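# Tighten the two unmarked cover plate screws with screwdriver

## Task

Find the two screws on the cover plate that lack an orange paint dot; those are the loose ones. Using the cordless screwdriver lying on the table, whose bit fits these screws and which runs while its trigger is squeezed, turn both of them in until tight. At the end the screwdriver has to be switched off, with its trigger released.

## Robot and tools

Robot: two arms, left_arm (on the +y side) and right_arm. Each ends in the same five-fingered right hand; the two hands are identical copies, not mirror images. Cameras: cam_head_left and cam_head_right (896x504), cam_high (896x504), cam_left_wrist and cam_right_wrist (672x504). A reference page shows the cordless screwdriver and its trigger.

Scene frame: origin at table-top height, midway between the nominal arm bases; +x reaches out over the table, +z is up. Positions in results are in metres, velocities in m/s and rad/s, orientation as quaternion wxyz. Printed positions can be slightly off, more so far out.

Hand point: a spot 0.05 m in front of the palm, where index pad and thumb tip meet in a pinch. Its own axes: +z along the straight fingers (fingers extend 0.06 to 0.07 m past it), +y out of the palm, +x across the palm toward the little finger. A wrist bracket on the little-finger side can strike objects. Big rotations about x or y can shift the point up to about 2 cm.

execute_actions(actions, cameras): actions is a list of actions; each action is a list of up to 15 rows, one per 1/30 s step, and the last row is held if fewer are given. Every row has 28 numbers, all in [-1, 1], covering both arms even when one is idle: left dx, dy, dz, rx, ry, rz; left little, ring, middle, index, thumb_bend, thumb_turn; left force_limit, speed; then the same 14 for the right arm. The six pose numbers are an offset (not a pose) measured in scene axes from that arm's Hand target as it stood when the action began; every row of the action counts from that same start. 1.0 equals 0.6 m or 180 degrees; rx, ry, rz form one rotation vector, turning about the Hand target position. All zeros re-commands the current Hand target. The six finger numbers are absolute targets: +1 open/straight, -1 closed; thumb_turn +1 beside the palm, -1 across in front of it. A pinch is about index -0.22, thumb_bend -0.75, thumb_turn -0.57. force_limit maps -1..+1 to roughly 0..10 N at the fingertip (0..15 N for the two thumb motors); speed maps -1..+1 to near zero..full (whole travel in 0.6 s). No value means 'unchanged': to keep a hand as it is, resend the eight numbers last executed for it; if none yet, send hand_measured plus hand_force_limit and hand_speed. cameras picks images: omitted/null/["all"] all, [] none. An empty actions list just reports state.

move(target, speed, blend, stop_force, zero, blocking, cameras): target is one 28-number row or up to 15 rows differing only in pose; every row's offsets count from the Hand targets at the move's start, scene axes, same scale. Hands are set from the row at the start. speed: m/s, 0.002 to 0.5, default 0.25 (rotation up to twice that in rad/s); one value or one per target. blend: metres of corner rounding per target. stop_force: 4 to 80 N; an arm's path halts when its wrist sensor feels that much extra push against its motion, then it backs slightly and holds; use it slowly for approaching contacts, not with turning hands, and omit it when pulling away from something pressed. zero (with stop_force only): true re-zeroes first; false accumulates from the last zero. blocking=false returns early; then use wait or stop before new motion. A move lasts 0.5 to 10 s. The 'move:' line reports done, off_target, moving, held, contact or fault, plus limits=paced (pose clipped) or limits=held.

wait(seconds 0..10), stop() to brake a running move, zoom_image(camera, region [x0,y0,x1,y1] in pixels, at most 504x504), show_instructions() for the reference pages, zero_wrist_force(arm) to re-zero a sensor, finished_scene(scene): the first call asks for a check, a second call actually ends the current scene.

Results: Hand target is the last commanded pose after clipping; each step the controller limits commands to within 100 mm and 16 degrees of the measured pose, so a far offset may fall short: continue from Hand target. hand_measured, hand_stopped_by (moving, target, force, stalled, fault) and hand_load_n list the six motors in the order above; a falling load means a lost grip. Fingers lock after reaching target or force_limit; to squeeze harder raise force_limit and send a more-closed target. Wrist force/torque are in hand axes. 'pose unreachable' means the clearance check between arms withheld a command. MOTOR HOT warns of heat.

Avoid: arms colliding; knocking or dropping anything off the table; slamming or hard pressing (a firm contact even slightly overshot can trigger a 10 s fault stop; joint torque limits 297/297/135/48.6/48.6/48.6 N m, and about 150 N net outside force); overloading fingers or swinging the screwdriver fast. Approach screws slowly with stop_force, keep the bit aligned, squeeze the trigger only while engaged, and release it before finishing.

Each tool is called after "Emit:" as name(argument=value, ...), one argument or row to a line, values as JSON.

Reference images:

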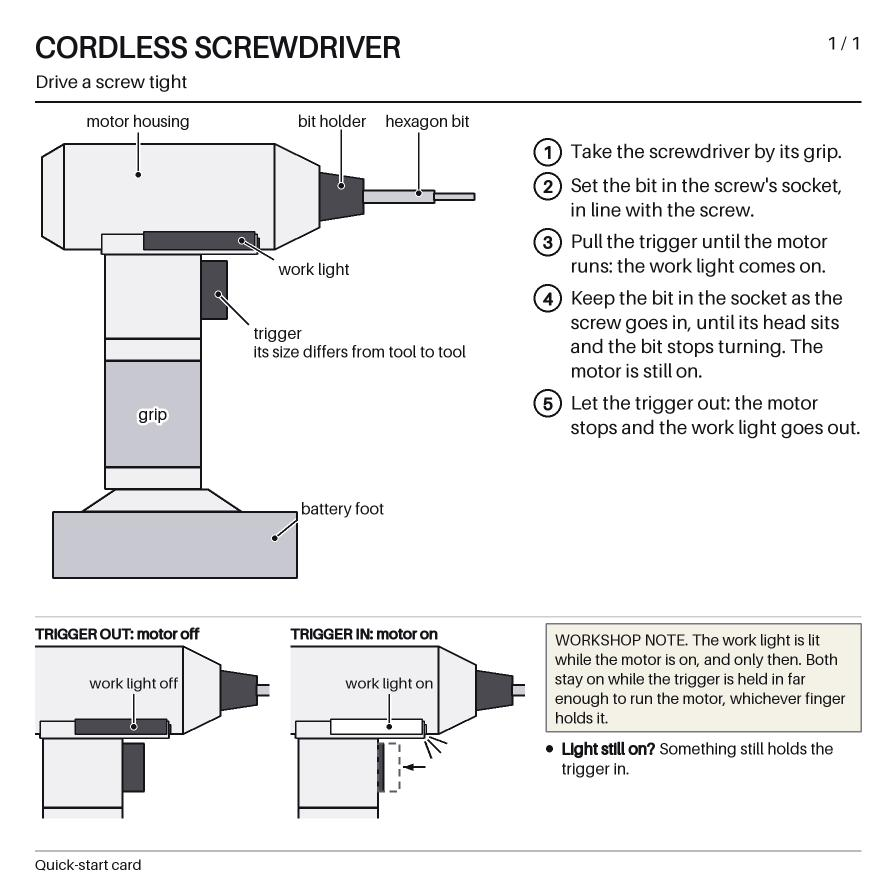

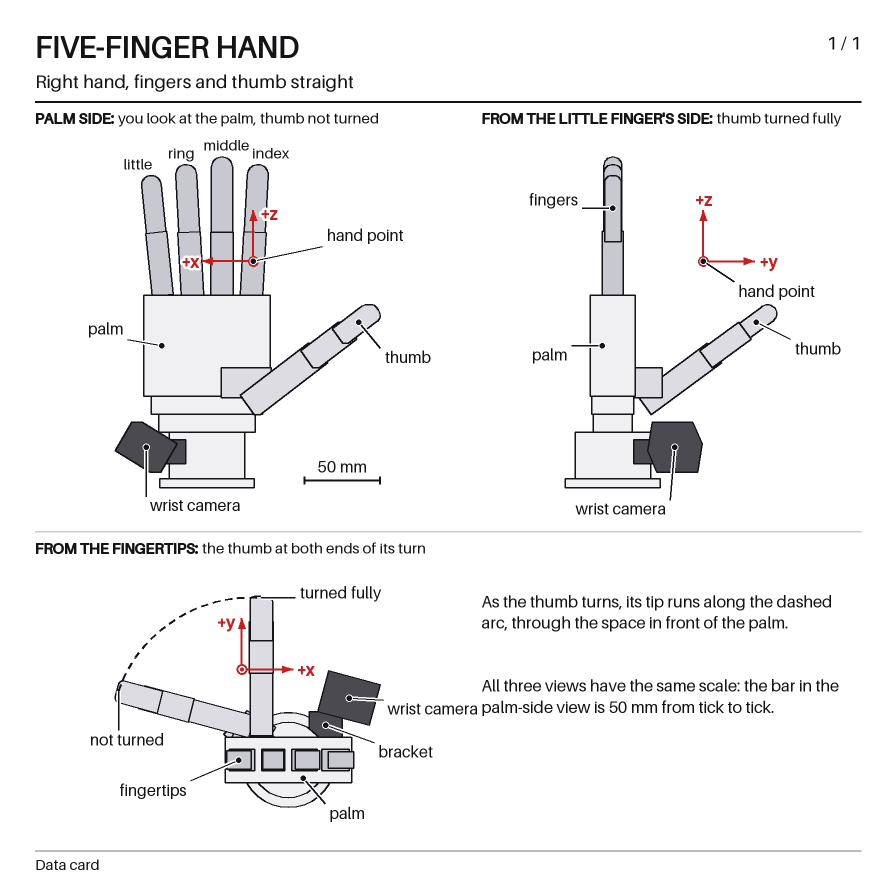

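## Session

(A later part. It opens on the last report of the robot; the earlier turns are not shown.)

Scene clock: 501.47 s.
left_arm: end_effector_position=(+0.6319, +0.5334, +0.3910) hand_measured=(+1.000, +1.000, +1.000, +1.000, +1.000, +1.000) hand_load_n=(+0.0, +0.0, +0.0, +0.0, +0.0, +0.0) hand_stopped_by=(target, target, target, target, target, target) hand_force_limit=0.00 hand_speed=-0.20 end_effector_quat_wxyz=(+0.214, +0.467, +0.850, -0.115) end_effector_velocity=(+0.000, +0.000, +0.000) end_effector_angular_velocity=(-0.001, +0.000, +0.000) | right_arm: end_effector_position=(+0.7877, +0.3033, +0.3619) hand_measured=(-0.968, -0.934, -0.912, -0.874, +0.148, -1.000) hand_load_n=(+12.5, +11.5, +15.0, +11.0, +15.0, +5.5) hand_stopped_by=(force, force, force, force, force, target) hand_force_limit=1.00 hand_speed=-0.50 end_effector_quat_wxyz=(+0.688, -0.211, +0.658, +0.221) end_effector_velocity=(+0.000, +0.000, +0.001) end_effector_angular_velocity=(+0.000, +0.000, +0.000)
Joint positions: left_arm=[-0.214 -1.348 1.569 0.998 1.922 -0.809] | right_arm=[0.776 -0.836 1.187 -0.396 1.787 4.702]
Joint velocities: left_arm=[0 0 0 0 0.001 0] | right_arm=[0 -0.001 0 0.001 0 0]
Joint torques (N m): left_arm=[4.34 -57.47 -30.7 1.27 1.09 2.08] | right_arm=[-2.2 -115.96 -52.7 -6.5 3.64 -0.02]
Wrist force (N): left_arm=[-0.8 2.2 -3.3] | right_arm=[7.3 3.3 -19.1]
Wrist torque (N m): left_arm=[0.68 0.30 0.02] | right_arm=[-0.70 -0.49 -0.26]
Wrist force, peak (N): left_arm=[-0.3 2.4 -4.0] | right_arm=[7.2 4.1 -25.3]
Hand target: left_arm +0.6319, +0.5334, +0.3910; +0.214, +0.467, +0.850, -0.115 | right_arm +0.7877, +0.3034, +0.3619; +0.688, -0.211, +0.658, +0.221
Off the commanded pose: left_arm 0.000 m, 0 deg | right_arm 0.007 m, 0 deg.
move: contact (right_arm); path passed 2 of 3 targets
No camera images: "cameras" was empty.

Emit:
move(
  target=[0,0,0,0,0,0,1,1,1,1,1,1,0,-0.2,0.0054,0.0039,0,0,0,0,-1,-1,-1,-0.96,-0.96,-1,1,-0.5],
  speed=0.004,
  stop_force=12,
  cameras=[],
)

Emit:
zoom_image(
  camera="cam_left_wrist",
  region=[340, 345, 388, 381],
)

Scene clock: 502.73 s.
left_arm: end_effector_position=(+0.6319, +0.5334, +0.3910) hand_measured=(+1.000, +1.000, +1.000, +1.000, +1.000, +1.000) hand_load_n=(+0.0, +0.0, +0.0, +0.0, +0.0, +0.0) hand_stopped_by=(target, target, target, target, target, target) hand_force_limit=0.00 hand_speed=-0.20 end_effector_quat_wxyz=(+0.214, +0.467, +0.850, -0.115) end_effector_velocity=(+0.000, +0.000, +0.000) end_effector_angular_velocity=(+0.000, -0.001, +0.000) | right_arm: end_effector_position=(+0.7881, +0.3038, +0.3620) hand_measured=(-0.968, -0.934, -0.912, -0.874, +0.148, -1.000) hand_load_n=(+12.5, +11.5, +14.5, +10.5, +15.5, +4.5) hand_stopped_by=(force, force, force, force, force, target) hand_force_limit=1.00 hand_speed=-0.50 end_effector_quat_wxyz=(+0.688, -0.211, +0.658, +0.221) end_effector_velocity=(+0.000, +0.000, -0.002) end_effector_angular_velocity=(-0.002, +0.002, +0.000)
Joint positions: left_arm=[-0.214 -1.348 1.569 0.998 1.922 -0.809] | right_arm=[0.776 -0.835 1.185 -0.396 1.787 4.702]
Joint velocities: left_arm=[0 0 0 0 0 0] | right_arm=[0 0.001 0 0.001 0 0]
Joint torques (N m): left_arm=[4.03 -60.41 -30.71 0.88 1.3 2.2] | right_arm=[-15.86 -124.95 -49.99 -9 4.49 0.08]
Wrist force (N): left_arm=[-0.7 2.3 -3.5] | right_arm=[10.4 3.3 -22.4]
Wrist torque (N m): left_arm=[0.69 0.29 0.02] | right_arm=[-0.47 -0.32 -0.93]
Wrist force, peak (N): left_arm=[-0.5 2.5 -3.9] | right_arm=[10.4 1.4 -35.4]
Hand target: left_arm +0.6319, +0.5334, +0.3910; +0.214, +0.467, +0.850, -0.115 | right_arm +0.7881, +0.3038, +0.3620; +0.688, -0.211, +0.658, +0.221
Off the commanded pose: left_arm 0.000 m, 0 deg | right_arm 0.003 m, 0 deg.
move: contact (right_arm)
No camera images: "cameras" was empty.

Scaled by 10.500 from the camera's 672x504 image, which has a finer 960x720 frame.

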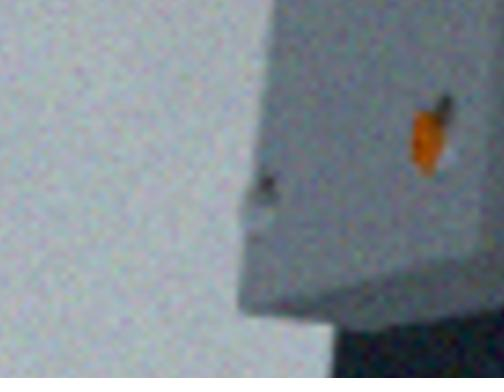

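Emit:
move(
  target=[0,0,0,0,0,0,1,1,1,1,1,1,0,-0.2,0,0,0,0,0,0,-1,-1,-1,-0.96,-0.96,-1,1,-0.5],
  cameras=["cam_left_wrist"],
)

Emit:
zoom_image(
  camera="cam_left_wrist",
  region=[240, 320, 380, 390],
)

Scene clock: 503.53 s.
left_arm: end_effector_position=(+0.6319, +0.5334, +0.3910) hand_measured=(+1.000, +1.000, +1.000, +1.000, +1.000, +1.000) hand_load_n=(+0.0, +0.0, +0.0, +0.5, +0.0, +0.0) hand_stopped_by=(target, target, target, target, target, target) hand_force_limit=0.00 hand_speed=-0.20 end_effector_quat_wxyz=(+0.214, +0.467, +0.850, -0.115) end_effector_velocity=(+0.000, +0.000, +0.000) end_effector_angular_velocity=(+0.001, +0.001, -0.001) | right_arm: end_effector_position=(+0.7881, +0.3038, +0.3620) hand_measured=(-0.968, -0.934, -0.912, -0.874, +0.148, -1.000) hand_load_n=(+12.0, +11.5, +14.0, +10.5, +15.5, +5.0) hand_stopped_by=(force, force, force, force, force, target) hand_force_limit=1.00 hand_speed=-0.50 end_effector_quat_wxyz=(+0.688, -0.211, +0.658, +0.221) end_effector_velocity=(+0.000, +0.000, -0.001) end_effector_angular_velocity=(-0.002, +0.001, +0.000)
Joint positions: left_arm=[-0.214 -1.348 1.569 0.998 1.922 -0.809] | right_arm=[0.776 -0.835 1.185 -0.396 1.787 4.702]
Joint velocities: left_arm=[0 0 0 0.001 -0.001 0.001] | right_arm=[0 0.001 0 0.001 0 0]
Joint torques (N m): left_arm=[3.27 -56.12 -30.96 1.18 0.72 2.41] | right_arm=[-13.54 -125.02 -51.23 -8.51 4.43 -0.16]
Wrist force (N): left_arm=[-0.2 2.5 -3.3] | right_arm=[10.7 3.4 -21.9]
Wrist torque (N m): left_arm=[0.71 0.21 0.06] | right_arm=[-0.49 -0.36 -0.92]
Wrist force, peak (N): left_arm=[-0.7 2.4 -3.9] | right_arm=[10.8 3.4 -22.2]
Hand target: left_arm +0.6319, +0.5334, +0.3910; +0.214, +0.467, +0.850, -0.115 | right_arm +0.7881, +0.3038, +0.3620; +0.688, -0.211, +0.658, +0.221
Off the commanded pose: left_arm 0.000 m, 0 deg | right_arm 0.000 m, 0 deg.
move: done
Images, in order (width x height): cam_left_wrist 672x504.

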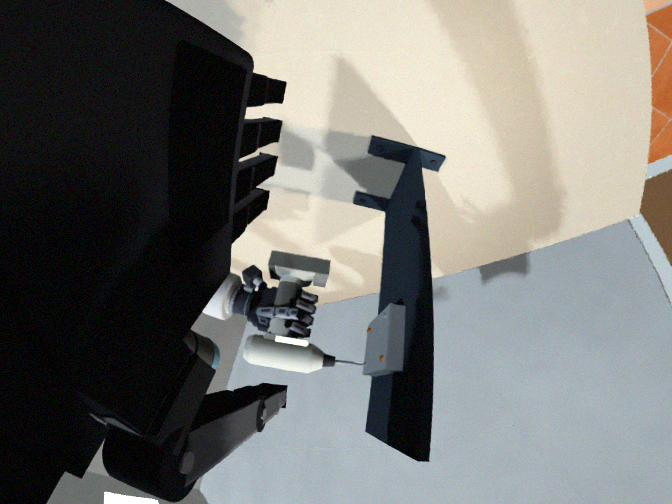

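Scaled by 3.600 from the camera's 672x504 image, which has a finer 960x720 frame.

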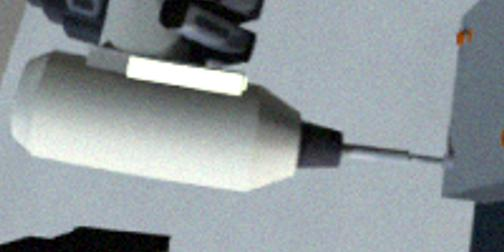

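Emit:
move(
  target=[0,0,0,0,0,0,1,1,1,1,1,1,0,-0.2,0,0,0,0,0,0,-1,-1,-1,-0.55,-0.96,-1,1,-0.5],
  cameras=["cam_left_wrist"],
)

Emit:
move(
  target=[
    [0,0,0,0,0,0,1,1,1,1,1,1,0,-0.2,-0.0536,-0.0397,0,0,0,0,-1,-1,-1,-0.55,-0.96,-1,1,-0.5],
    [0,0,0,0,0,0,1,1,1,1,1,1,0,-0.2,-0.3135,-0.173,-0.27,0,0,0,-1,-1,-1,-0.55,-0.96,-1,1,-0.5],
    [0,0,0,0,0,0,1,1,1,1,1,1,0,-0.2,-0.3135,-0.173,-0.36,0,0,0,-1,-1,-1,-0.55,-0.96,-1,1,-0.5],
  ],
  speed=[0.04,0.12,0.08],
  cameras=["cam_left_wrist","cam_high","cam_head_right"],
)

Emit:
zoom_image(
  camera="cam_left_wrist",
  region=[340, 290, 420, 380],
)

Scene clock: 504.87 s.
left_arm: end_effector_position=(+0.6319, +0.5334, +0.3910) hand_measured=(+1.000, +1.000, +1.000, +1.000, +1.000, +1.000) hand_load_n=(+0.0, +0.0, +0.0, +0.0, +0.0, +0.0) hand_stopped_by=(target, target, target, target, target, target) hand_force_limit=0.00 hand_speed=-0.20 end_effector_quat_wxyz=(+0.214, +0.467, +0.850, -0.115) end_effector_velocity=(+0.000, -0.001, +0.000) end_effector_angular_velocity=(+0.001, +0.000, -0.002) | right_arm: end_effector_position=(+0.7881, +0.3038, +0.3620) hand_measured=(-0.968, -0.934, -0.912, -0.550, +0.148, -1.000) hand_load_n=(+13.0, +12.5, +16.0, +0.0, +14.0, +7.0) hand_stopped_by=(force, force, force, target, force, target) hand_force_limit=1.00 hand_speed=-0.50 end_effector_quat_wxyz=(+0.688, -0.211, +0.658, +0.221) end_effector_velocity=(+0.000, +0.000, +0.001) end_effector_angular_velocity=(+0.000, -0.001, +0.000)
Joint positions: left_arm=[-0.214 -1.348 1.569 0.998 1.922 -0.809] | right_arm=[0.776 -0.835 1.185 -0.396 1.787 4.702]
Joint velocities: left_arm=[-0.001 0 0 0.001 -0.001 0.001] | right_arm=[0 -0.001 0 0 0 0]
Joint torques (N m): left_arm=[2.61 -56.62 -29.94 1.45 1.28 1.58] | right_arm=[-12.96 -119.01 -52.13 -5.98 1.99 0.08]
Wrist force (N): left_arm=[-0.2 2.4 -3.6] | right_arm=[5.2 -1.9 -4.5]
Wrist torque (N m): left_arm=[0.72 0.22 0.05] | right_arm=[-0.51 -0.34 -0.10]
Wrist force, peak (N): left_arm=[-0.4 2.4 -4.0] | right_arm=[10.9 0.0 -25.6]
Hand target: left_arm +0.6319, +0.5334, +0.3910; +0.214, +0.467, +0.850, -0.115 | right_arm +0.7881, +0.3038, +0.3620; +0.688, -0.211, +0.658, +0.221
Off the commanded pose: left_arm 0.000 m, 0 deg | right_arm 0.000 m, 0 deg.
move: done
Images, in order (width x height): cam_left_wrist 672x504.

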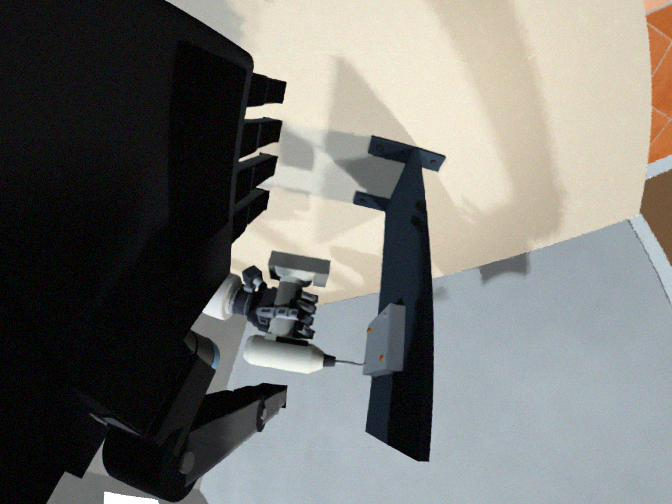

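Scene clock: 508.90 s.
left_arm: end_effector_position=(+0.6319, +0.5334, +0.3910) hand_measured=(+1.000, +1.000, +1.000, +1.000, +1.000, +1.000) hand_load_n=(+0.0, +0.0, +0.0, +0.0, +0.0, +0.0) hand_stopped_by=(target, target, target, target, target, target) hand_force_limit=0.00 hand_speed=-0.20 end_effector_quat_wxyz=(+0.214, +0.467, +0.850, -0.115) end_effector_velocity=(+0.000, +0.001, +0.000) end_effector_angular_velocity=(+0.000, +0.001, +0.002) | right_arm: end_effector_position=(+0.6000, +0.1999, +0.1458) hand_measured=(-0.968, -0.934, -0.912, -0.550, +0.148, -1.000) hand_load_n=(+11.5, +12.5, +18.0, +0.0, +12.0, +8.5) hand_stopped_by=(force, force, force, target, force, target) hand_force_limit=1.00 hand_speed=-0.50 end_effector_quat_wxyz=(+0.688, -0.211, +0.658, +0.221) end_effector_velocity=(+0.000, +0.000, -0.001) end_effector_angular_velocity=(-0.003, +0.002, +0.000)
Joint positions: left_arm=[-0.214 -1.348 1.569 0.998 1.922 -0.809] | right_arm=[0.868 -0.883 1.738 -0.902 1.879 4.698]
Joint velocities: left_arm=[0.002 0 0 0.001 0 0] | right_arm=[0 0.001 -0.001 0.003 0 0]
Joint torques (N m): left_arm=[4.46 -55.03 -30.6 1.16 0.48 2.43] | right_arm=[-15.18 -107.47 -39.73 -1.05 -1.2 -0.34]
Wrist force (N): left_arm=[-0.1 2.4 -3.4] | right_arm=[6.5 -1.4 -2.0]
Wrist torque (N m): left_arm=[0.70 0.19 0.07] | right_arm=[-0.27 -0.01 -0.03]
Wrist force, peak (N): left_arm=[-0.5 2.5 -3.7] | right_arm=[8.5 -1.1 -4.1]
Hand target: left_arm +0.6319, +0.5334, +0.3910; +0.214, +0.467, +0.850, -0.115 | right_arm +0.6000, +0.1999, +0.1459; +0.688, -0.211, +0.658, +0.221
Off the commanded pose: left_arm 0.000 m, 0 deg | right_arm 0.000 m, 0 deg.
move: done
Images, in order (width x height): cam_head_right 896x504, cam_high 896x504, cam_left_wrist 672x504.

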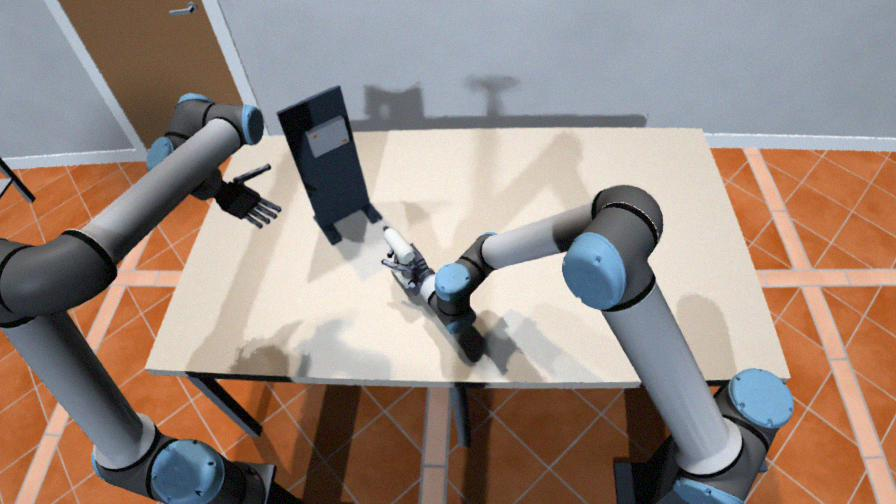

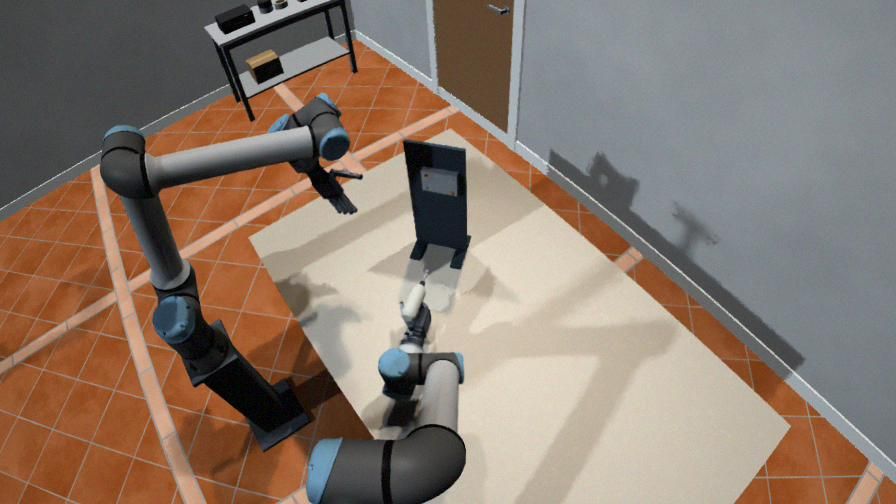

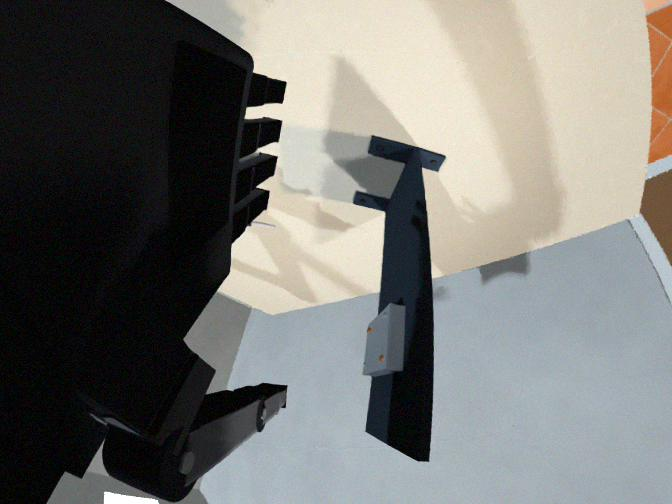

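Scaled by 5.600 from the camera's 672x504 image, which has a finer 960x720 frame.

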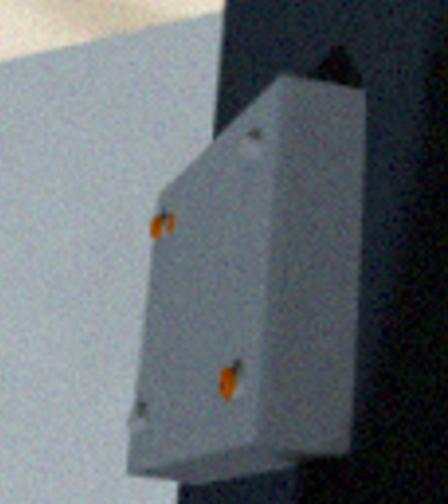

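Emit:
move(
  target=[0,0,0,0,0,0,1,1,1,1,1,1,0,-0.2,0,0,-0.07,0,0,0,-1,-1,-1,-0.55,-0.96,-1,1,-0.5],
  speed=0.015,
  stop_force=5,
  cameras=["cam_head_left"],
)

Emit:
zoom_image(
  camera="cam_head_left",
  region=[380, 200, 520, 340],
)

Scene clock: 510.70 s.
left_arm: end_effector_position=(+0.6319, +0.5334, +0.3910) hand_measured=(+1.000, +1.000, +1.000, +1.000, +1.000, +1.000) hand_load_n=(+0.0, +0.0, +0.0, +0.0, +0.0, +0.0) hand_stopped_by=(target, target, target, target, target, target) hand_force_limit=0.00 hand_speed=-0.20 end_effector_quat_wxyz=(+0.214, +0.467, +0.850, -0.115) end_effector_velocity=(+0.000, +0.000, +0.000) end_effector_angular_velocity=(-0.001, +0.001, +0.002) | right_arm: end_effector_position=(+0.6000, +0.1999, +0.1320) hand_measured=(-0.968, -0.934, -0.912, -0.550, +0.148, -1.000) hand_load_n=(+12.0, +12.5, +17.5, +0.0, +12.0, +8.5) hand_stopped_by=(force, force, force, target, force, target) hand_force_limit=1.00 hand_speed=-0.50 end_effector_quat_wxyz=(+0.688, -0.211, +0.658, +0.221) end_effector_velocity=(+0.000, +0.000, +0.000) end_effector_angular_velocity=(+0.000, +0.000, +0.000)
Joint positions: left_arm=[-0.214 -1.348 1.569 0.998 1.922 -0.809] | right_arm=[0.868 -0.866 1.739 -0.92 1.879 4.698]
Joint velocities: left_arm=[0.001 0 0 0.001 0 -0.002] | right_arm=[0 -0.001 0 0.001 0 0]
Joint torques (N m): left_arm=[2.76 -57.46 -31.57 0.94 1.16 2.41] | right_arm=[-12.37 -106.83 -32.58 -2.83 0.23 -0.09]
Wrist force (N): left_arm=[-0.7 2.3 -3.4] | right_arm=[6.9 -1.5 -2.4]
Wrist torque (N m): left_arm=[0.69 0.29 0.03] | right_arm=[-0.27 -0.05 -0.01]
Wrist force, peak (N): left_arm=[-0.1 2.5 -3.8] | right_arm=[7.4 -1.9 -2.4]
Hand target: left_arm +0.6319, +0.5334, +0.3910; +0.214, +0.467, +0.850, -0.115 | right_arm +0.6000, +0.1999, +0.1321; +0.688, -0.211, +0.658, +0.221
Off the commanded pose: left_arm 0.000 m, 0 deg | right_arm 0.028 m, 0 deg.
move: contact (right_arm)
Images, in order (width x height): cam_head_left 896x504.

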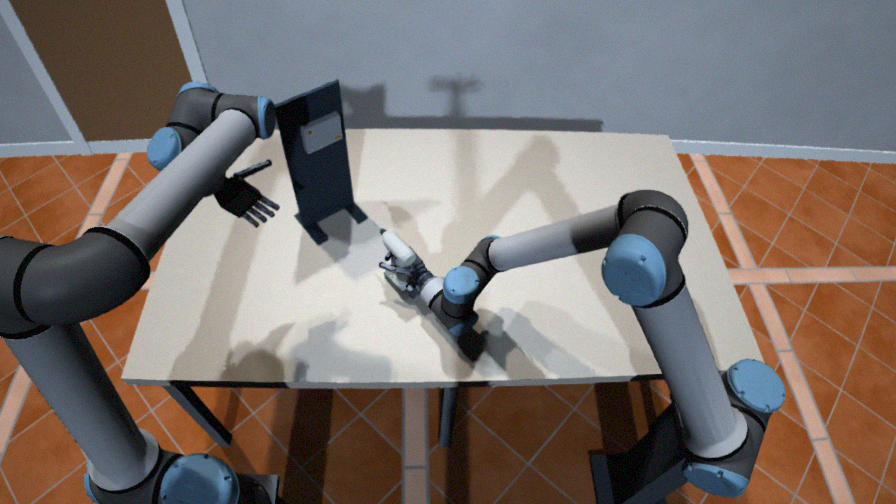

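Scaled by 3.600.

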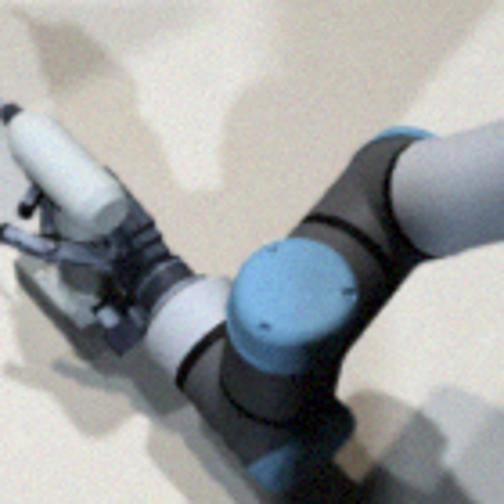

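Emit:
move(
  target=[0,0,0,0,0,0,1,1,1,1,1,1,0,-0.2,0,0,-0.04,0,0,0,-1,-1,-1,-0.55,-0.96,-1,1,-0.5],
  speed=0.01,
  stop_force=8,
  cameras=["cam_head_left"],
)

Emit:
zoom_image(
  camera="cam_head_left",
  region=[370, 220, 450, 300],
)

Scene clock: 511.63 s.
left_arm: end_effector_position=(+0.6319, +0.5334, +0.3910) hand_measured=(+1.000, +1.000, +1.000, +1.000, +1.000, +1.000) hand_load_n=(+0.0, +0.0, +0.0, +0.0, +0.0, +0.0) hand_stopped_by=(target, target, target, target, target, target) hand_force_limit=0.00 hand_speed=-0.20 end_effector_quat_wxyz=(+0.214, +0.467, +0.850, -0.115) end_effector_velocity=(+0.000, +0.000, +0.000) end_effector_angular_velocity=(+0.000, +0.000, +0.001) | right_arm: end_effector_position=(+0.6001, +0.1999, +0.1318) hand_measured=(-0.968, -0.934, -0.912, -0.550, +0.148, -1.000) hand_load_n=(+12.0, +13.0, +17.5, +0.0, +12.5, +8.5) hand_stopped_by=(force, force, force, target, force, target) hand_force_limit=1.00 hand_speed=-0.50 end_effector_quat_wxyz=(+0.688, -0.211, +0.658, +0.221) end_effector_velocity=(+0.000, +0.000, -0.001) end_effector_angular_velocity=(-0.002, +0.001, +0.000)
Joint positions: left_arm=[-0.214 -1.348 1.569 0.998 1.922 -0.809] | right_arm=[0.868 -0.865 1.739 -0.921 1.879 4.698]
Joint velocities: left_arm=[0 0 0 0 0 -0.001] | right_arm=[0 0.001 0 0.001 0 0]
Joint torques (N m): left_arm=[5.02 -58.34 -32.99 1.42 0.97 2.11] | right_arm=[-11.51 -93.23 -28.78 -0.88 0.16 0.05]
Wrist force (N): left_arm=[-0.4 2.2 -3.1] | right_arm=[1.7 -1.1 -0.9]
Wrist torque (N m): left_arm=[0.66 0.24 0.04] | right_arm=[-0.34 -0.22 -0.20]
Wrist force, peak (N): left_arm=[-0.4 2.4 -3.8] | right_arm=[-10.2 -1.7 -4.7]
Hand target: left_arm +0.6319, +0.5334, +0.3910; +0.214, +0.467, +0.850, -0.115 | right_arm +0.6000, +0.1999, +0.1318; +0.688, -0.211, +0.658, +0.221
Off the commanded pose: left_arm 0.000 m, 0 deg | right_arm 0.024 m, 0 deg.
move: contact (right_arm)
Images, in order (width x height): cam_head_left 896x504.

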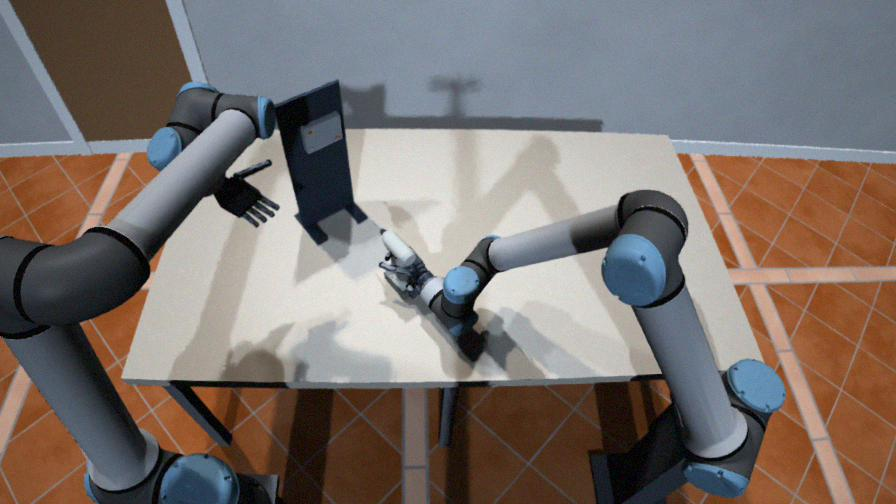

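Scaled by 6.300.

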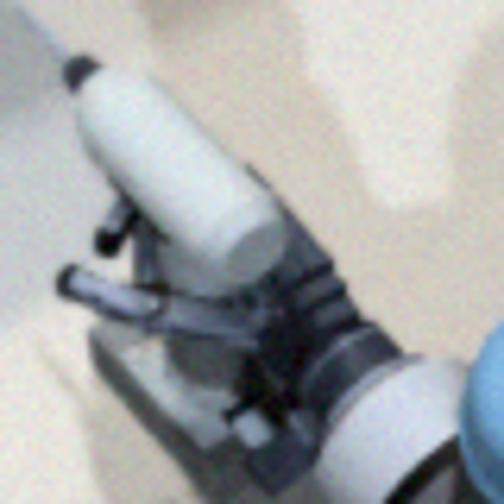

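Emit:
move(
  target=[0,0,0,0,0,0,1,1,1,1,1,1,0,-0.2,0,0,0.005,0.0039,-0.0054,0,-1,-1,-1,-0.55,-0.96,-1,1,-0.5],
  speed=0.02,
  cameras=[],
)

Emit:
move(
  target=[0,0,0,0,0,0,1,1,1,1,1,1,0,-0.2,0,0,-0.03,0,0,0,-1,-1,-1,-0.55,-0.96,-1,1,-0.5],
  speed=0.008,
  stop_force=6,
  cameras=["cam_left_wrist"],
)

Scene clock: 513.03 s.
left_arm: end_effector_position=(+0.6319, +0.5334, +0.3910) hand_measured=(+1.000, +1.000, +1.000, +1.000, +1.000, +1.000) hand_load_n=(+0.0, +0.0, +0.0, +0.0, -0.5, +0.0) hand_stopped_by=(target, target, target, target, target, target) hand_force_limit=0.00 hand_speed=-0.20 end_effector_quat_wxyz=(+0.214, +0.467, +0.850, -0.115) end_effector_velocity=(+0.000, +0.000, +0.000) end_effector_angular_velocity=(+0.001, +0.000, -0.002) | right_arm: end_effector_position=(+0.6000, +0.1999, +0.1348) hand_measured=(-0.968, -0.934, -0.912, -0.550, +0.148, -1.000) hand_load_n=(+12.0, +12.5, +17.5, +0.0, +12.0, +8.5) hand_stopped_by=(force, force, force, target, force, target) hand_force_limit=1.00 hand_speed=-0.50 end_effector_quat_wxyz=(+0.695, -0.209, +0.651, +0.223) end_effector_velocity=(+0.000, +0.000, -0.002) end_effector_angular_velocity=(-0.004, +0.003, +0.000)
Joint positions: left_arm=[-0.214 -1.348 1.569 0.998 1.922 -0.809] | right_arm=[0.868 -0.864 1.743 -0.949 1.878 4.691]
Joint velocities: left_arm=[-0.001 0.001 0 0 -0.001 0.001] | right_arm=[0 0.001 0 0.004 0 0]
Joint torques (N m): left_arm=[2.37 -55.84 -33.29 1.75 1.02 2.08] | right_arm=[-13.62 -91.23 -32.17 -0.52 -1.13 0.43]
Wrist force (N): left_arm=[-0.4 2.3 -3.5] | right_arm=[6.7 -1.6 -2.4]
Wrist torque (N m): left_arm=[0.69 0.25 0.05] | right_arm=[-0.29 -0.02 -0.02]
Wrist force, peak (N): left_arm=[-0.9 2.6 -3.7] | right_arm=[7.2 -1.7 -2.3]
Hand target: left_arm +0.6319, +0.5334, +0.3910; +0.214, +0.467, +0.850, -0.115 | right_arm +0.6001, +0.1999, +0.1348; +0.695, -0.209, +0.651, +0.223
Off the commanded pose: left_arm 0.000 m, 0 deg | right_arm 0.000 m, 0 deg.
move: done
No camera images: "cameras" was empty.

Scene clock: 514.13 s.
left_arm: end_effector_position=(+0.6319, +0.5334, +0.3910) hand_measured=(+1.000, +1.000, +1.000, +1.000, +1.000, +1.000) hand_load_n=(+0.0, +0.0, +0.0, +0.0, +0.0, +0.0) hand_stopped_by=(target, target, target, target, target, target) hand_force_limit=0.00 hand_speed=-0.20 end_effector_quat_wxyz=(+0.214, +0.467, +0.850, -0.115) end_effector_velocity=(+0.000, +0.001, -0.001) end_effector_angular_velocity=(+0.001, +0.001, +0.002) | right_arm: end_effector_position=(+0.6001, +0.1999, +0.1317) hand_measured=(-0.968, -0.934, -0.912, -0.550, +0.148, -1.000) hand_load_n=(+12.0, +12.5, +17.5, +0.0, +12.0, +9.0) hand_stopped_by=(force, force, force, target, force, target) hand_force_limit=1.00 hand_speed=-0.50 end_effector_quat_wxyz=(+0.695, -0.209, +0.651, +0.223) end_effector_velocity=(+0.000, +0.000, -0.002) end_effector_angular_velocity=(-0.002, +0.001, +0.000)
Joint positions: left_arm=[-0.214 -1.348 1.569 0.998 1.922 -0.809] | right_arm=[0.868 -0.86 1.743 -0.953 1.878 4.691]
Joint velocities: left_arm=[0.001 0.001 0 0 -0.001 -0.001] | right_arm=[0 0.001 0 0.001 0 0]
Joint torques (N m): left_arm=[1.13 -54.64 -31.89 1.57 1.4 2.3] | right_arm=[-13.34 -101.42 -31.39 -0.41 -0.38 0.98]
Wrist force (N): left_arm=[-0.9 2.4 -3.4] | right_arm=[2.4 -1.2 -1.2]
Wrist torque (N m): left_arm=[0.69 0.32 0.02] | right_arm=[-0.32 -0.21 -0.18]
Wrist force, peak (N): left_arm=[-0.3 2.2 -3.9] | right_arm=[7.4 -1.2 -2.3]
Hand target: left_arm +0.6319, +0.5334, +0.3910; +0.214, +0.467, +0.850, -0.115 | right_arm +0.6001, +0.2000, +0.1317; +0.695, -0.209, +0.651, +0.223
Off the commanded pose: left_arm 0.000 m, 0 deg | right_arm 0.015 m, 0 deg.
move: contact (right_arm)
Images, in order (width x height): cam_left_wrist 672x504.

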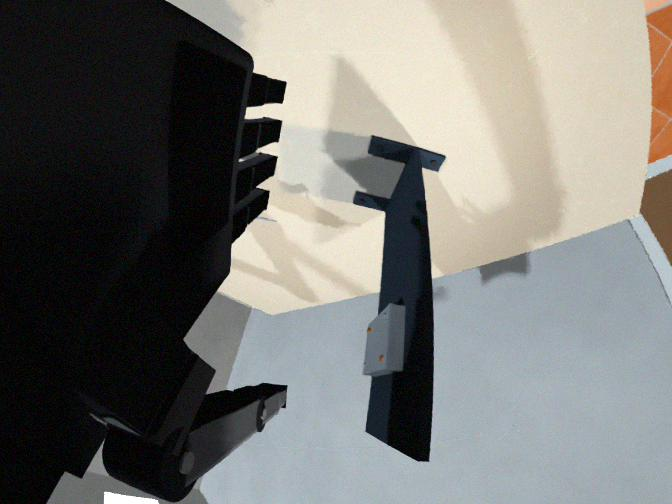

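Emit:
move(
  target=[0,0,0,0,0,0,1,1,1,1,1,1,0,-0.2,0,0,0.004,0.0065,-0.009,0,-1,-1,-1,-0.55,-0.96,-1,1,-0.5],
  speed=0.02,
  cameras=[],
)

Emit:
move(
  target=[0,0,0,0,0,0,1,1,1,1,1,1,0,-0.2,0,0,-0.03,0,0,0,-1,-1,-1,-0.55,-0.96,-1,1,-0.5],
  speed=0.008,
  stop_force=6,
  cameras=[],
)

Scene clock: 515.40 s.
left_arm: end_effector_position=(+0.6319, +0.5334, +0.3910) hand_measured=(+1.000, +1.000, +1.000, +1.000, +1.000, +1.000) hand_load_n=(+0.0, +0.0, +0.0, +0.0, +0.0, +0.0) hand_stopped_by=(target, target, target, target, target, target) hand_force_limit=0.00 hand_speed=-0.20 end_effector_quat_wxyz=(+0.214, +0.467, +0.850, -0.115) end_effector_velocity=(+0.000, +0.001, +0.000) end_effector_angular_velocity=(+0.001, +0.000, +0.001) | right_arm: end_effector_position=(+0.6001, +0.2000, +0.1341) hand_measured=(-0.968, -0.934, -0.912, -0.550, +0.148, -1.000) hand_load_n=(+12.0, +13.0, +17.5, +0.0, +11.5, +9.0) hand_stopped_by=(force, force, force, target, force, target) hand_force_limit=1.00 hand_speed=-0.50 end_effector_quat_wxyz=(+0.706, -0.205, +0.639, +0.226) end_effector_velocity=(+0.000, +0.000, -0.002) end_effector_angular_velocity=(-0.004, +0.003, +0.000)
Joint positions: left_arm=[-0.214 -1.348 1.569 0.998 1.922 -0.809] | right_arm=[0.867 -0.853 1.75 -1.002 1.876 4.68]
Joint velocities: left_arm=[0.001 0 0 0 -0.001 0] | right_arm=[0 0.001 0 0.005 0 0]
Joint torques (N m): left_arm=[2.53 -57.35 -32.95 1.43 1.5 2.24] | right_arm=[-13.22 -99.64 -31.86 -2.15 -1.08 0.14]
Wrist force (N): left_arm=[-0.4 2.1 -3.4] | right_arm=[7.2 -1.2 -2.7]
Wrist torque (N m): left_arm=[0.65 0.25 0.03] | right_arm=[-0.23 -0.07 0.01]
Wrist force, peak (N): left_arm=[-0.6 2.1 -4.0] | right_arm=[7.3 -1.4 -2.7]
Hand target: left_arm +0.6319, +0.5334, +0.3910; +0.214, +0.467, +0.850, -0.115 | right_arm +0.6001, +0.2000, +0.1341; +0.706, -0.205, +0.639, +0.226
Off the commanded pose: left_arm 0.000 m, 0 deg | right_arm 0.000 m, 0 deg.
move: done
No camera images: "cameras" was empty.

Scene clock: 516.50 s.
left_arm: end_effector_position=(+0.6319, +0.5334, +0.3910) hand_measured=(+1.000, +1.000, +1.000, +1.000, +1.000, +1.000) hand_load_n=(+0.0, +0.0, +0.0, +0.0, +0.0, +0.0) hand_stopped_by=(target, target, target, target, target, target) hand_force_limit=0.00 hand_speed=-0.20 end_effector_quat_wxyz=(+0.214, +0.467, +0.850, -0.115) end_effector_velocity=(+0.000, +0.000, +0.000) end_effector_angular_velocity=(+0.001, +0.000, -0.001) | right_arm: end_effector_position=(+0.6001, +0.2000, +0.1312) hand_measured=(-0.968, -0.934, -0.912, -0.550, +0.148, -1.000) hand_load_n=(+12.0, +12.5, +17.5, +0.0, +12.0, +9.0) hand_stopped_by=(force, force, force, target, force, target) hand_force_limit=1.00 hand_speed=-0.50 end_effector_quat_wxyz=(+0.706, -0.205, +0.639, +0.226) end_effector_velocity=(+0.000, +0.000, -0.001) end_effector_angular_velocity=(+0.000, +0.000, +0.000)
Joint positions: left_arm=[-0.214 -1.348 1.569 0.998 1.922 -0.809] | right_arm=[0.867 -0.849 1.75 -1.006 1.876 4.68]
Joint velocities: left_arm=[0 0 0 0 0 0.001] | right_arm=[0 0.002 0 -0.001 0 0]
Joint torques (N m): left_arm=[4.34 -55.28 -33.26 1.88 1.55 2.09] | right_arm=[-12.81 -105.09 -28.28 -1.53 -0.2 1.11]
Wrist force (N): left_arm=[-0.5 2.4 -3.2] | right_arm=[4.5 -1.4 -2.4]
Wrist torque (N m): left_arm=[0.69 0.25 0.04] | right_arm=[-0.27 -0.09 -0.13]
Wrist force, peak (N): left_arm=[-0.8 2.5 -3.8] | right_arm=[7.1 -1.4 -2.9]
Hand target: left_arm +0.6319, +0.5334, +0.3910; +0.214, +0.467, +0.850, -0.115 | right_arm +0.6001, +0.2000, +0.1312; +0.706, -0.205, +0.639, +0.226
Off the commanded pose: left_arm 0.000 m, 0 deg | right_arm 0.015 m, 0 deg.
move: contact (right_arm)
No camera images: "cameras" was empty.

Emit:
move(
  target=[0,0,0,0,0,0,1,1,1,1,1,1,0,-0.2,0,0,-0.01,0,0,0,-1,-1,-1,-0.55,-0.96,-1,1,-0.5],
  speed=0.006,
  stop_force=6,
  cameras=["cam_head_left"],
)

Emit:
zoom_image(
  camera="cam_head_left",
  region=[370, 220, 450, 300],
)

Scene clock: 517.43 s.
left_arm: end_effector_position=(+0.6319, +0.5334, +0.3910) hand_measured=(+1.000, +1.000, +1.000, +1.000, +1.000, +1.000) hand_load_n=(+0.0, +0.0, +0.0, +0.0, +0.0, +0.0) hand_stopped_by=(target, target, target, target, target, target) hand_force_limit=0.00 hand_speed=-0.20 end_effector_quat_wxyz=(+0.214, +0.467, +0.850, -0.115) end_effector_velocity=(+0.000, +0.001, +0.000) end_effector_angular_velocity=(-0.001, +0.001, +0.001) | right_arm: end_effector_position=(+0.6001, +0.2000, +0.1311) hand_measured=(-0.968, -0.934, -0.912, -0.550, +0.148, -1.000) hand_load_n=(+12.0, +12.5, +17.5, +0.0, +12.0, +8.5) hand_stopped_by=(force, force, force, target, force, target) hand_force_limit=1.00 hand_speed=-0.50 end_effector_quat_wxyz=(+0.706, -0.205, +0.639, +0.226) end_effector_velocity=(+0.000, +0.000, +0.001) end_effector_angular_velocity=(+0.001, -0.001, +0.000)
Joint positions: left_arm=[-0.214 -1.348 1.569 0.998 1.922 -0.809] | right_arm=[0.867 -0.849 1.75 -1.006 1.876 4.68]
Joint velocities: left_arm=[0.001 0.001 0 0 0.001 0] | right_arm=[0 -0.001 0 0 0 0]
Joint torques (N m): left_arm=[2.38 -55.53 -31.99 1.56 0.92 1.93] | right_arm=[-11.69 -98.35 -28.15 0.1 -0.25 1.1]
Wrist force (N): left_arm=[-0.9 2.2 -3.3] | right_arm=[0.4 -1.3 -0.3]
Wrist torque (N m): left_arm=[0.67 0.33 0.01] | right_arm=[-0.41 -0.34 -0.30]
Wrist force, peak (N): left_arm=[-0.3 2.2 -3.9] | right_arm=[-5.6 -1.7 -3.6]
Hand target: left_arm +0.6319, +0.5334, +0.3910; +0.214, +0.467, +0.850, -0.115 | right_arm +0.6001, +0.2000, +0.1311; +0.706, -0.205, +0.639, +0.226
Off the commanded pose: left_arm 0.000 m, 0 deg | right_arm 0.006 m, 0 deg.
move: contact (right_arm)
Images, in order (width x height): cam_head_left 896x504.

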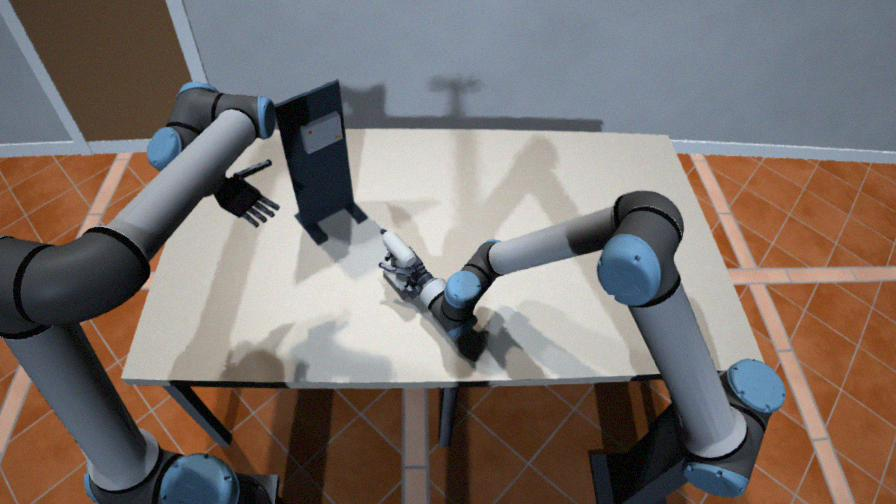

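Scaled by 6.300.

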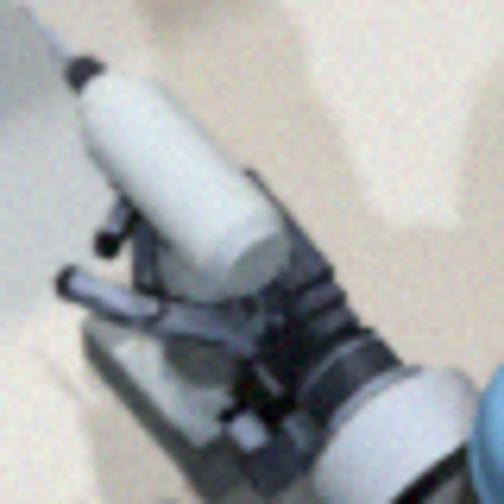

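Emit:
move(
  target=[0,0,0,0,0,0,1,1,1,1,1,1,0,-0.2,0,0,0,0,0,0,-1,-1,-1,-0.3,0.3,-1,1,-0.8],
  cameras=[],
)

Emit:
move(
  target=[0,0,0,0,0,0,1,1,1,1,1,1,0,-0.2,0,0,0,0,0,0,-0.7,-0.7,-0.7,0,0.6,-1,1,-0.8],
  cameras=["cam_head_left"],
)

Emit:
zoom_image(
  camera="cam_head_left",
  region=[370, 220, 450, 300],
)

Scene clock: 518.67 s.
left_arm: end_effector_position=(+0.6319, +0.5334, +0.3910) hand_measured=(+1.000, +1.000, +1.000, +1.000, +1.000, +1.000) hand_load_n=(+0.0, +0.0, +0.0, +0.0, +0.0, +0.0) hand_stopped_by=(target, target, target, target, target, target) hand_force_limit=0.00 hand_speed=-0.20 end_effector_quat_wxyz=(+0.214, +0.467, +0.850, -0.115) end_effector_velocity=(+0.000, +0.000, +0.000) end_effector_angular_velocity=(-0.001, +0.000, +0.001) | right_arm: end_effector_position=(+0.6001, +0.2000, +0.1311) hand_measured=(-0.968, -0.934, -0.912, -0.300, +0.304, -1.000) hand_load_n=(+11.5, +11.5, +16.0, +0.0, +4.0, +4.0) hand_stopped_by=(force, force, force, target, target, target) hand_force_limit=1.00 hand_speed=-0.80 end_effector_quat_wxyz=(+0.706, -0.205, +0.639, +0.226) end_effector_velocity=(+0.000, +0.000, -0.001) end_effector_angular_velocity=(-0.001, +0.001, +0.001)
Joint positions: left_arm=[-0.214 -1.348 1.569 0.998 1.922 -0.809] | right_arm=[0.867 -0.849 1.75 -1.006 1.876 4.68]
Joint velocities: left_arm=[0 0 0 -0.001 0 -0.002] | right_arm=[0 0.001 0 0.001 -0.001 0]
Joint torques (N m): left_arm=[5.23 -54.83 -32.73 1.72 1.07 1.98] | right_arm=[-12.73 -100.63 -29.35 -2.95 -0.18 0.97]
Wrist force (N): left_arm=[-0.6 2.4 -3.5] | right_arm=[5.4 -1.2 -2.1]
Wrist torque (N m): left_arm=[0.70 0.28 0.03] | right_arm=[-0.31 -0.18 -0.04]
Wrist force, peak (N): left_arm=[-0.3 2.1 -4.1] | right_arm=[5.6 -1.3 -2.9]
Hand target: left_arm +0.6319, +0.5334, +0.3910; +0.214, +0.467, +0.850, -0.115 | right_arm +0.6001, +0.2000, +0.1311; +0.706, -0.205, +0.639, +0.226
Off the commanded pose: left_arm 0.000 m, 0 deg | right_arm 0.000 m, 0 deg.
move: done
No camera images: "cameras" was empty.

Scene clock: 520.33 s.
left_arm: end_effector_position=(+0.6319, +0.5334, +0.3910) hand_measured=(+1.000, +1.000, +1.000, +1.000, +1.000, +1.000) hand_load_n=(+0.0, +0.0, +0.0, +0.0, +0.0, +0.0) hand_stopped_by=(target, target, target, target, target, target) hand_force_limit=0.00 hand_speed=-0.20 end_effector_quat_wxyz=(+0.214, +0.467, +0.850, -0.115) end_effector_velocity=(+0.000, +0.000, +0.000) end_effector_angular_velocity=(+0.000, +0.000, +0.001) | right_arm: end_effector_position=(+0.6001, +0.2000, +0.1311) hand_measured=(-0.700, -0.700, -0.700, +0.000, +0.600, -1.000) hand_load_n=(+0.0, +0.0, +0.0, +0.0, +0.0, +0.0) hand_stopped_by=(target, target, target, target, target, target) hand_force_limit=1.00 hand_speed=-0.80 end_effector_quat_wxyz=(+0.706, -0.205, +0.639, +0.226) end_effector_velocity=(+0.000, +0.000, +0.000) end_effector_angular_velocity=(+0.000, +0.000, +0.000)
Joint positions: left_arm=[-0.214 -1.348 1.569 0.998 1.922 -0.809] | right_arm=[0.867 -0.849 1.75 -1.006 1.876 4.68]
Joint velocities: left_arm=[0 0 0 0 0 -0.001] | right_arm=[0 0 0 0.001 0 0]
Joint torques (N m): left_arm=[3.73 -56.66 -33.37 1.62 0.98 2.03] | right_arm=[-13.28 -94.95 -30.43 -4.88 -0.18 0.9]
Wrist force (N): left_arm=[-0.1 2.2 -3.6] | right_arm=[-0.3 -1.3 -2.2]
Wrist torque (N m): left_arm=[0.69 0.22 0.06] | right_arm=[-0.24 0.23 -0.22]
Wrist force, peak (N): left_arm=[-0.5 2.3 -3.9] | right_arm=[5.0 -1.4 -3.3]
Hand target: left_arm +0.6319, +0.5334, +0.3910; +0.214, +0.467, +0.850, -0.115 | right_arm +0.6001, +0.2000, +0.1311; +0.706, -0.205, +0.639, +0.226
Off the commanded pose: left_arm 0.000 m, 0 deg | right_arm 0.000 m, 0 deg.
move: done
Images, in order (width x height): cam_head_left 896x504.

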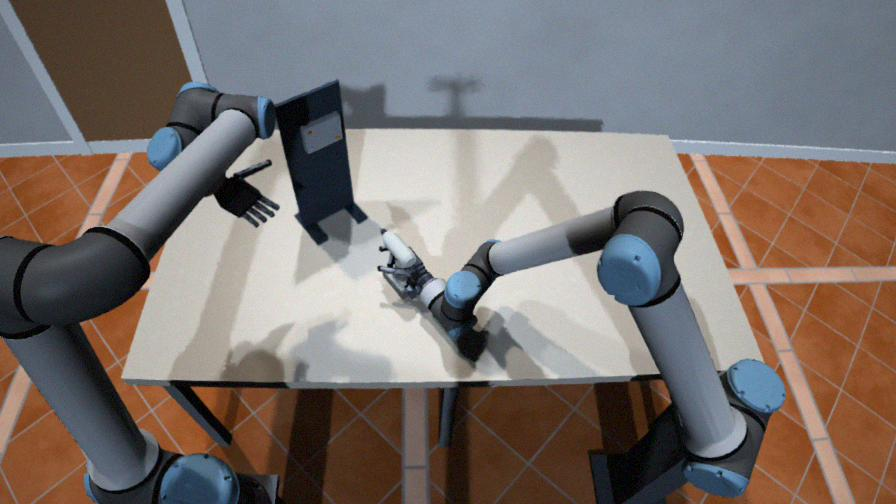

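Scaled by 6.300.

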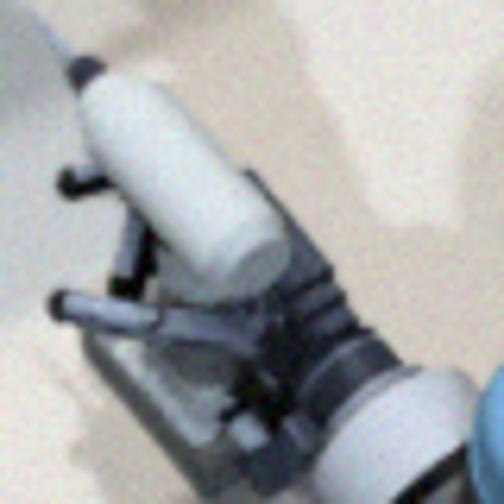

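Emit:
move(
  target=[0,0,0,0,0,0,1,1,1,1,1,1,0,-0.2,0,0,0,0,0,0,1,1,1,1,1,-1,1,-0.6],
  cameras=["cam_head_left","cam_high"],
)

Emit:
zoom_image(
  camera="cam_head_left",
  region=[370, 220, 450, 300],
)

Emit:
zoom_image(
  camera="cam_high",
  region=[370, 260, 450, 340],
)

Scene clock: 523.53 s.
left_arm: end_effector_position=(+0.6319, +0.5334, +0.3910) hand_measured=(+1.000, +1.000, +1.000, +1.000, +1.000, +1.000) hand_load_n=(-0.5, +0.0, +0.0, +0.0, +0.0, +0.0) hand_stopped_by=(target, target, target, target, target, target) hand_force_limit=0.00 hand_speed=-0.20 end_effector_quat_wxyz=(+0.214, +0.467, +0.850, -0.115) end_effector_velocity=(+0.000, +0.000, +0.000) end_effector_angular_velocity=(+0.000, -0.001, -0.001) | right_arm: end_effector_position=(+0.6001, +0.2000, +0.1311) hand_measured=(+1.000, +1.000, +1.000, +1.000, +1.000, -1.000) hand_load_n=(+0.0, +0.0, +0.0, +0.0, +0.0, -0.5) hand_stopped_by=(target, target, target, target, target, target) hand_force_limit=1.00 hand_speed=-0.60 end_effector_quat_wxyz=(+0.706, -0.205, +0.639, +0.226) end_effector_velocity=(+0.000, +0.000, -0.002) end_effector_angular_velocity=(-0.002, +0.001, +0.000)
Joint positions: left_arm=[-0.214 -1.348 1.569 0.998 1.922 -0.809] | right_arm=[0.867 -0.849 1.75 -1.006 1.876 4.68]
Joint velocities: left_arm=[-0.001 0 0 0 0 0.001] | right_arm=[0 0.002 0 0.001 0 0]
Joint torques (N m): left_arm=[-0.66 -55.62 -33.89 2.1 1.01 2.12] | right_arm=[-13.17 -85.21 -32.74 -3.01 -0.43 0.73]
Wrist force (N): left_arm=[-0.7 2.2 -3.3] | right_arm=[-0.6 -1.8 -2.2]
Wrist torque (N m): left_arm=[0.66 0.29 0.03] | right_arm=[-0.30 0.29 -0.23]
Wrist force, peak (N): left_arm=[-0.5 2.3 -4.0] | right_arm=[-0.7 -1.8 -2.4]
Hand target: left_arm +0.6319, +0.5334, +0.3910; +0.214, +0.467, +0.850, -0.115 | right_arm +0.6001, +0.2000, +0.1311; +0.706, -0.205, +0.639, +0.226
Off the commanded pose: left_arm 0.000 m, 0 deg | right_arm 0.000 m, 0 deg.
move: done
Images, in order (width x height): cam_head_left 896x504, cam_high 896x504.

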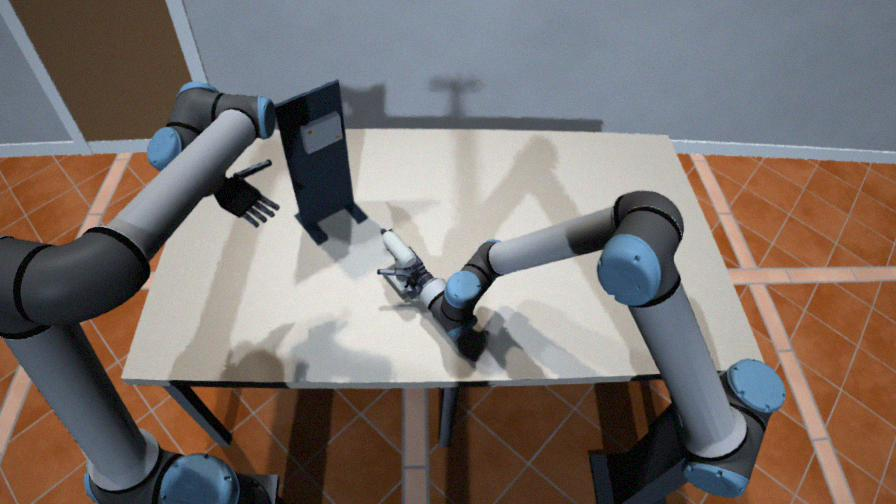

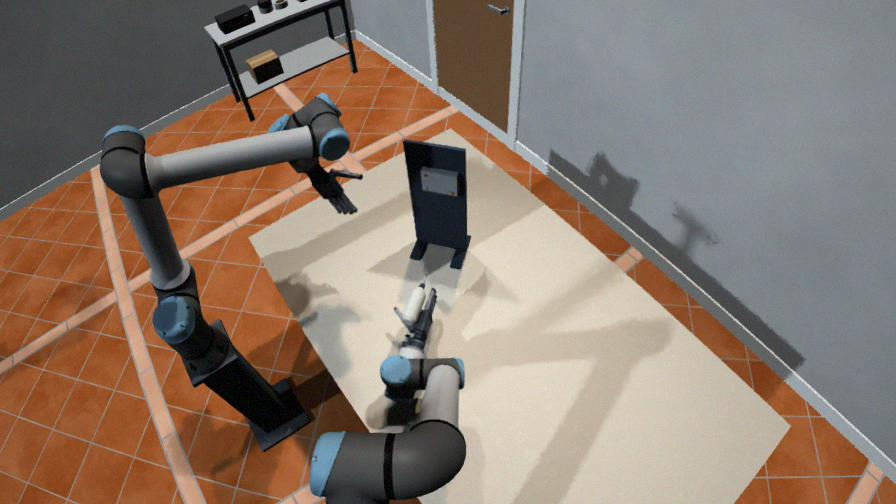

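Scaled by 6.300.

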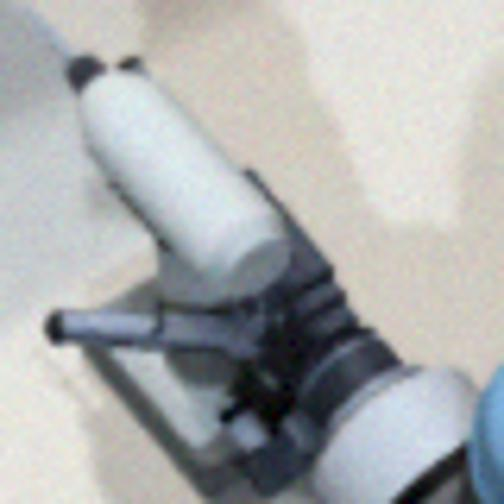

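Scaled by 6.300.

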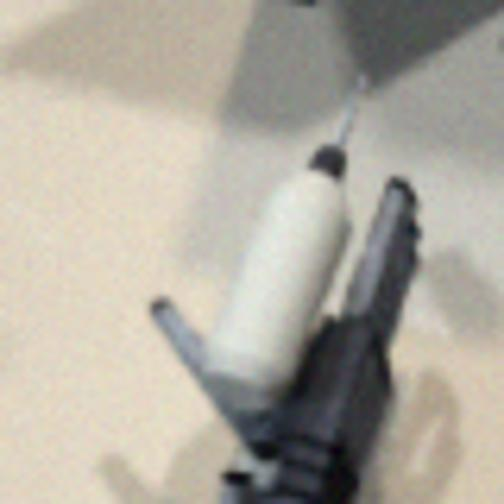

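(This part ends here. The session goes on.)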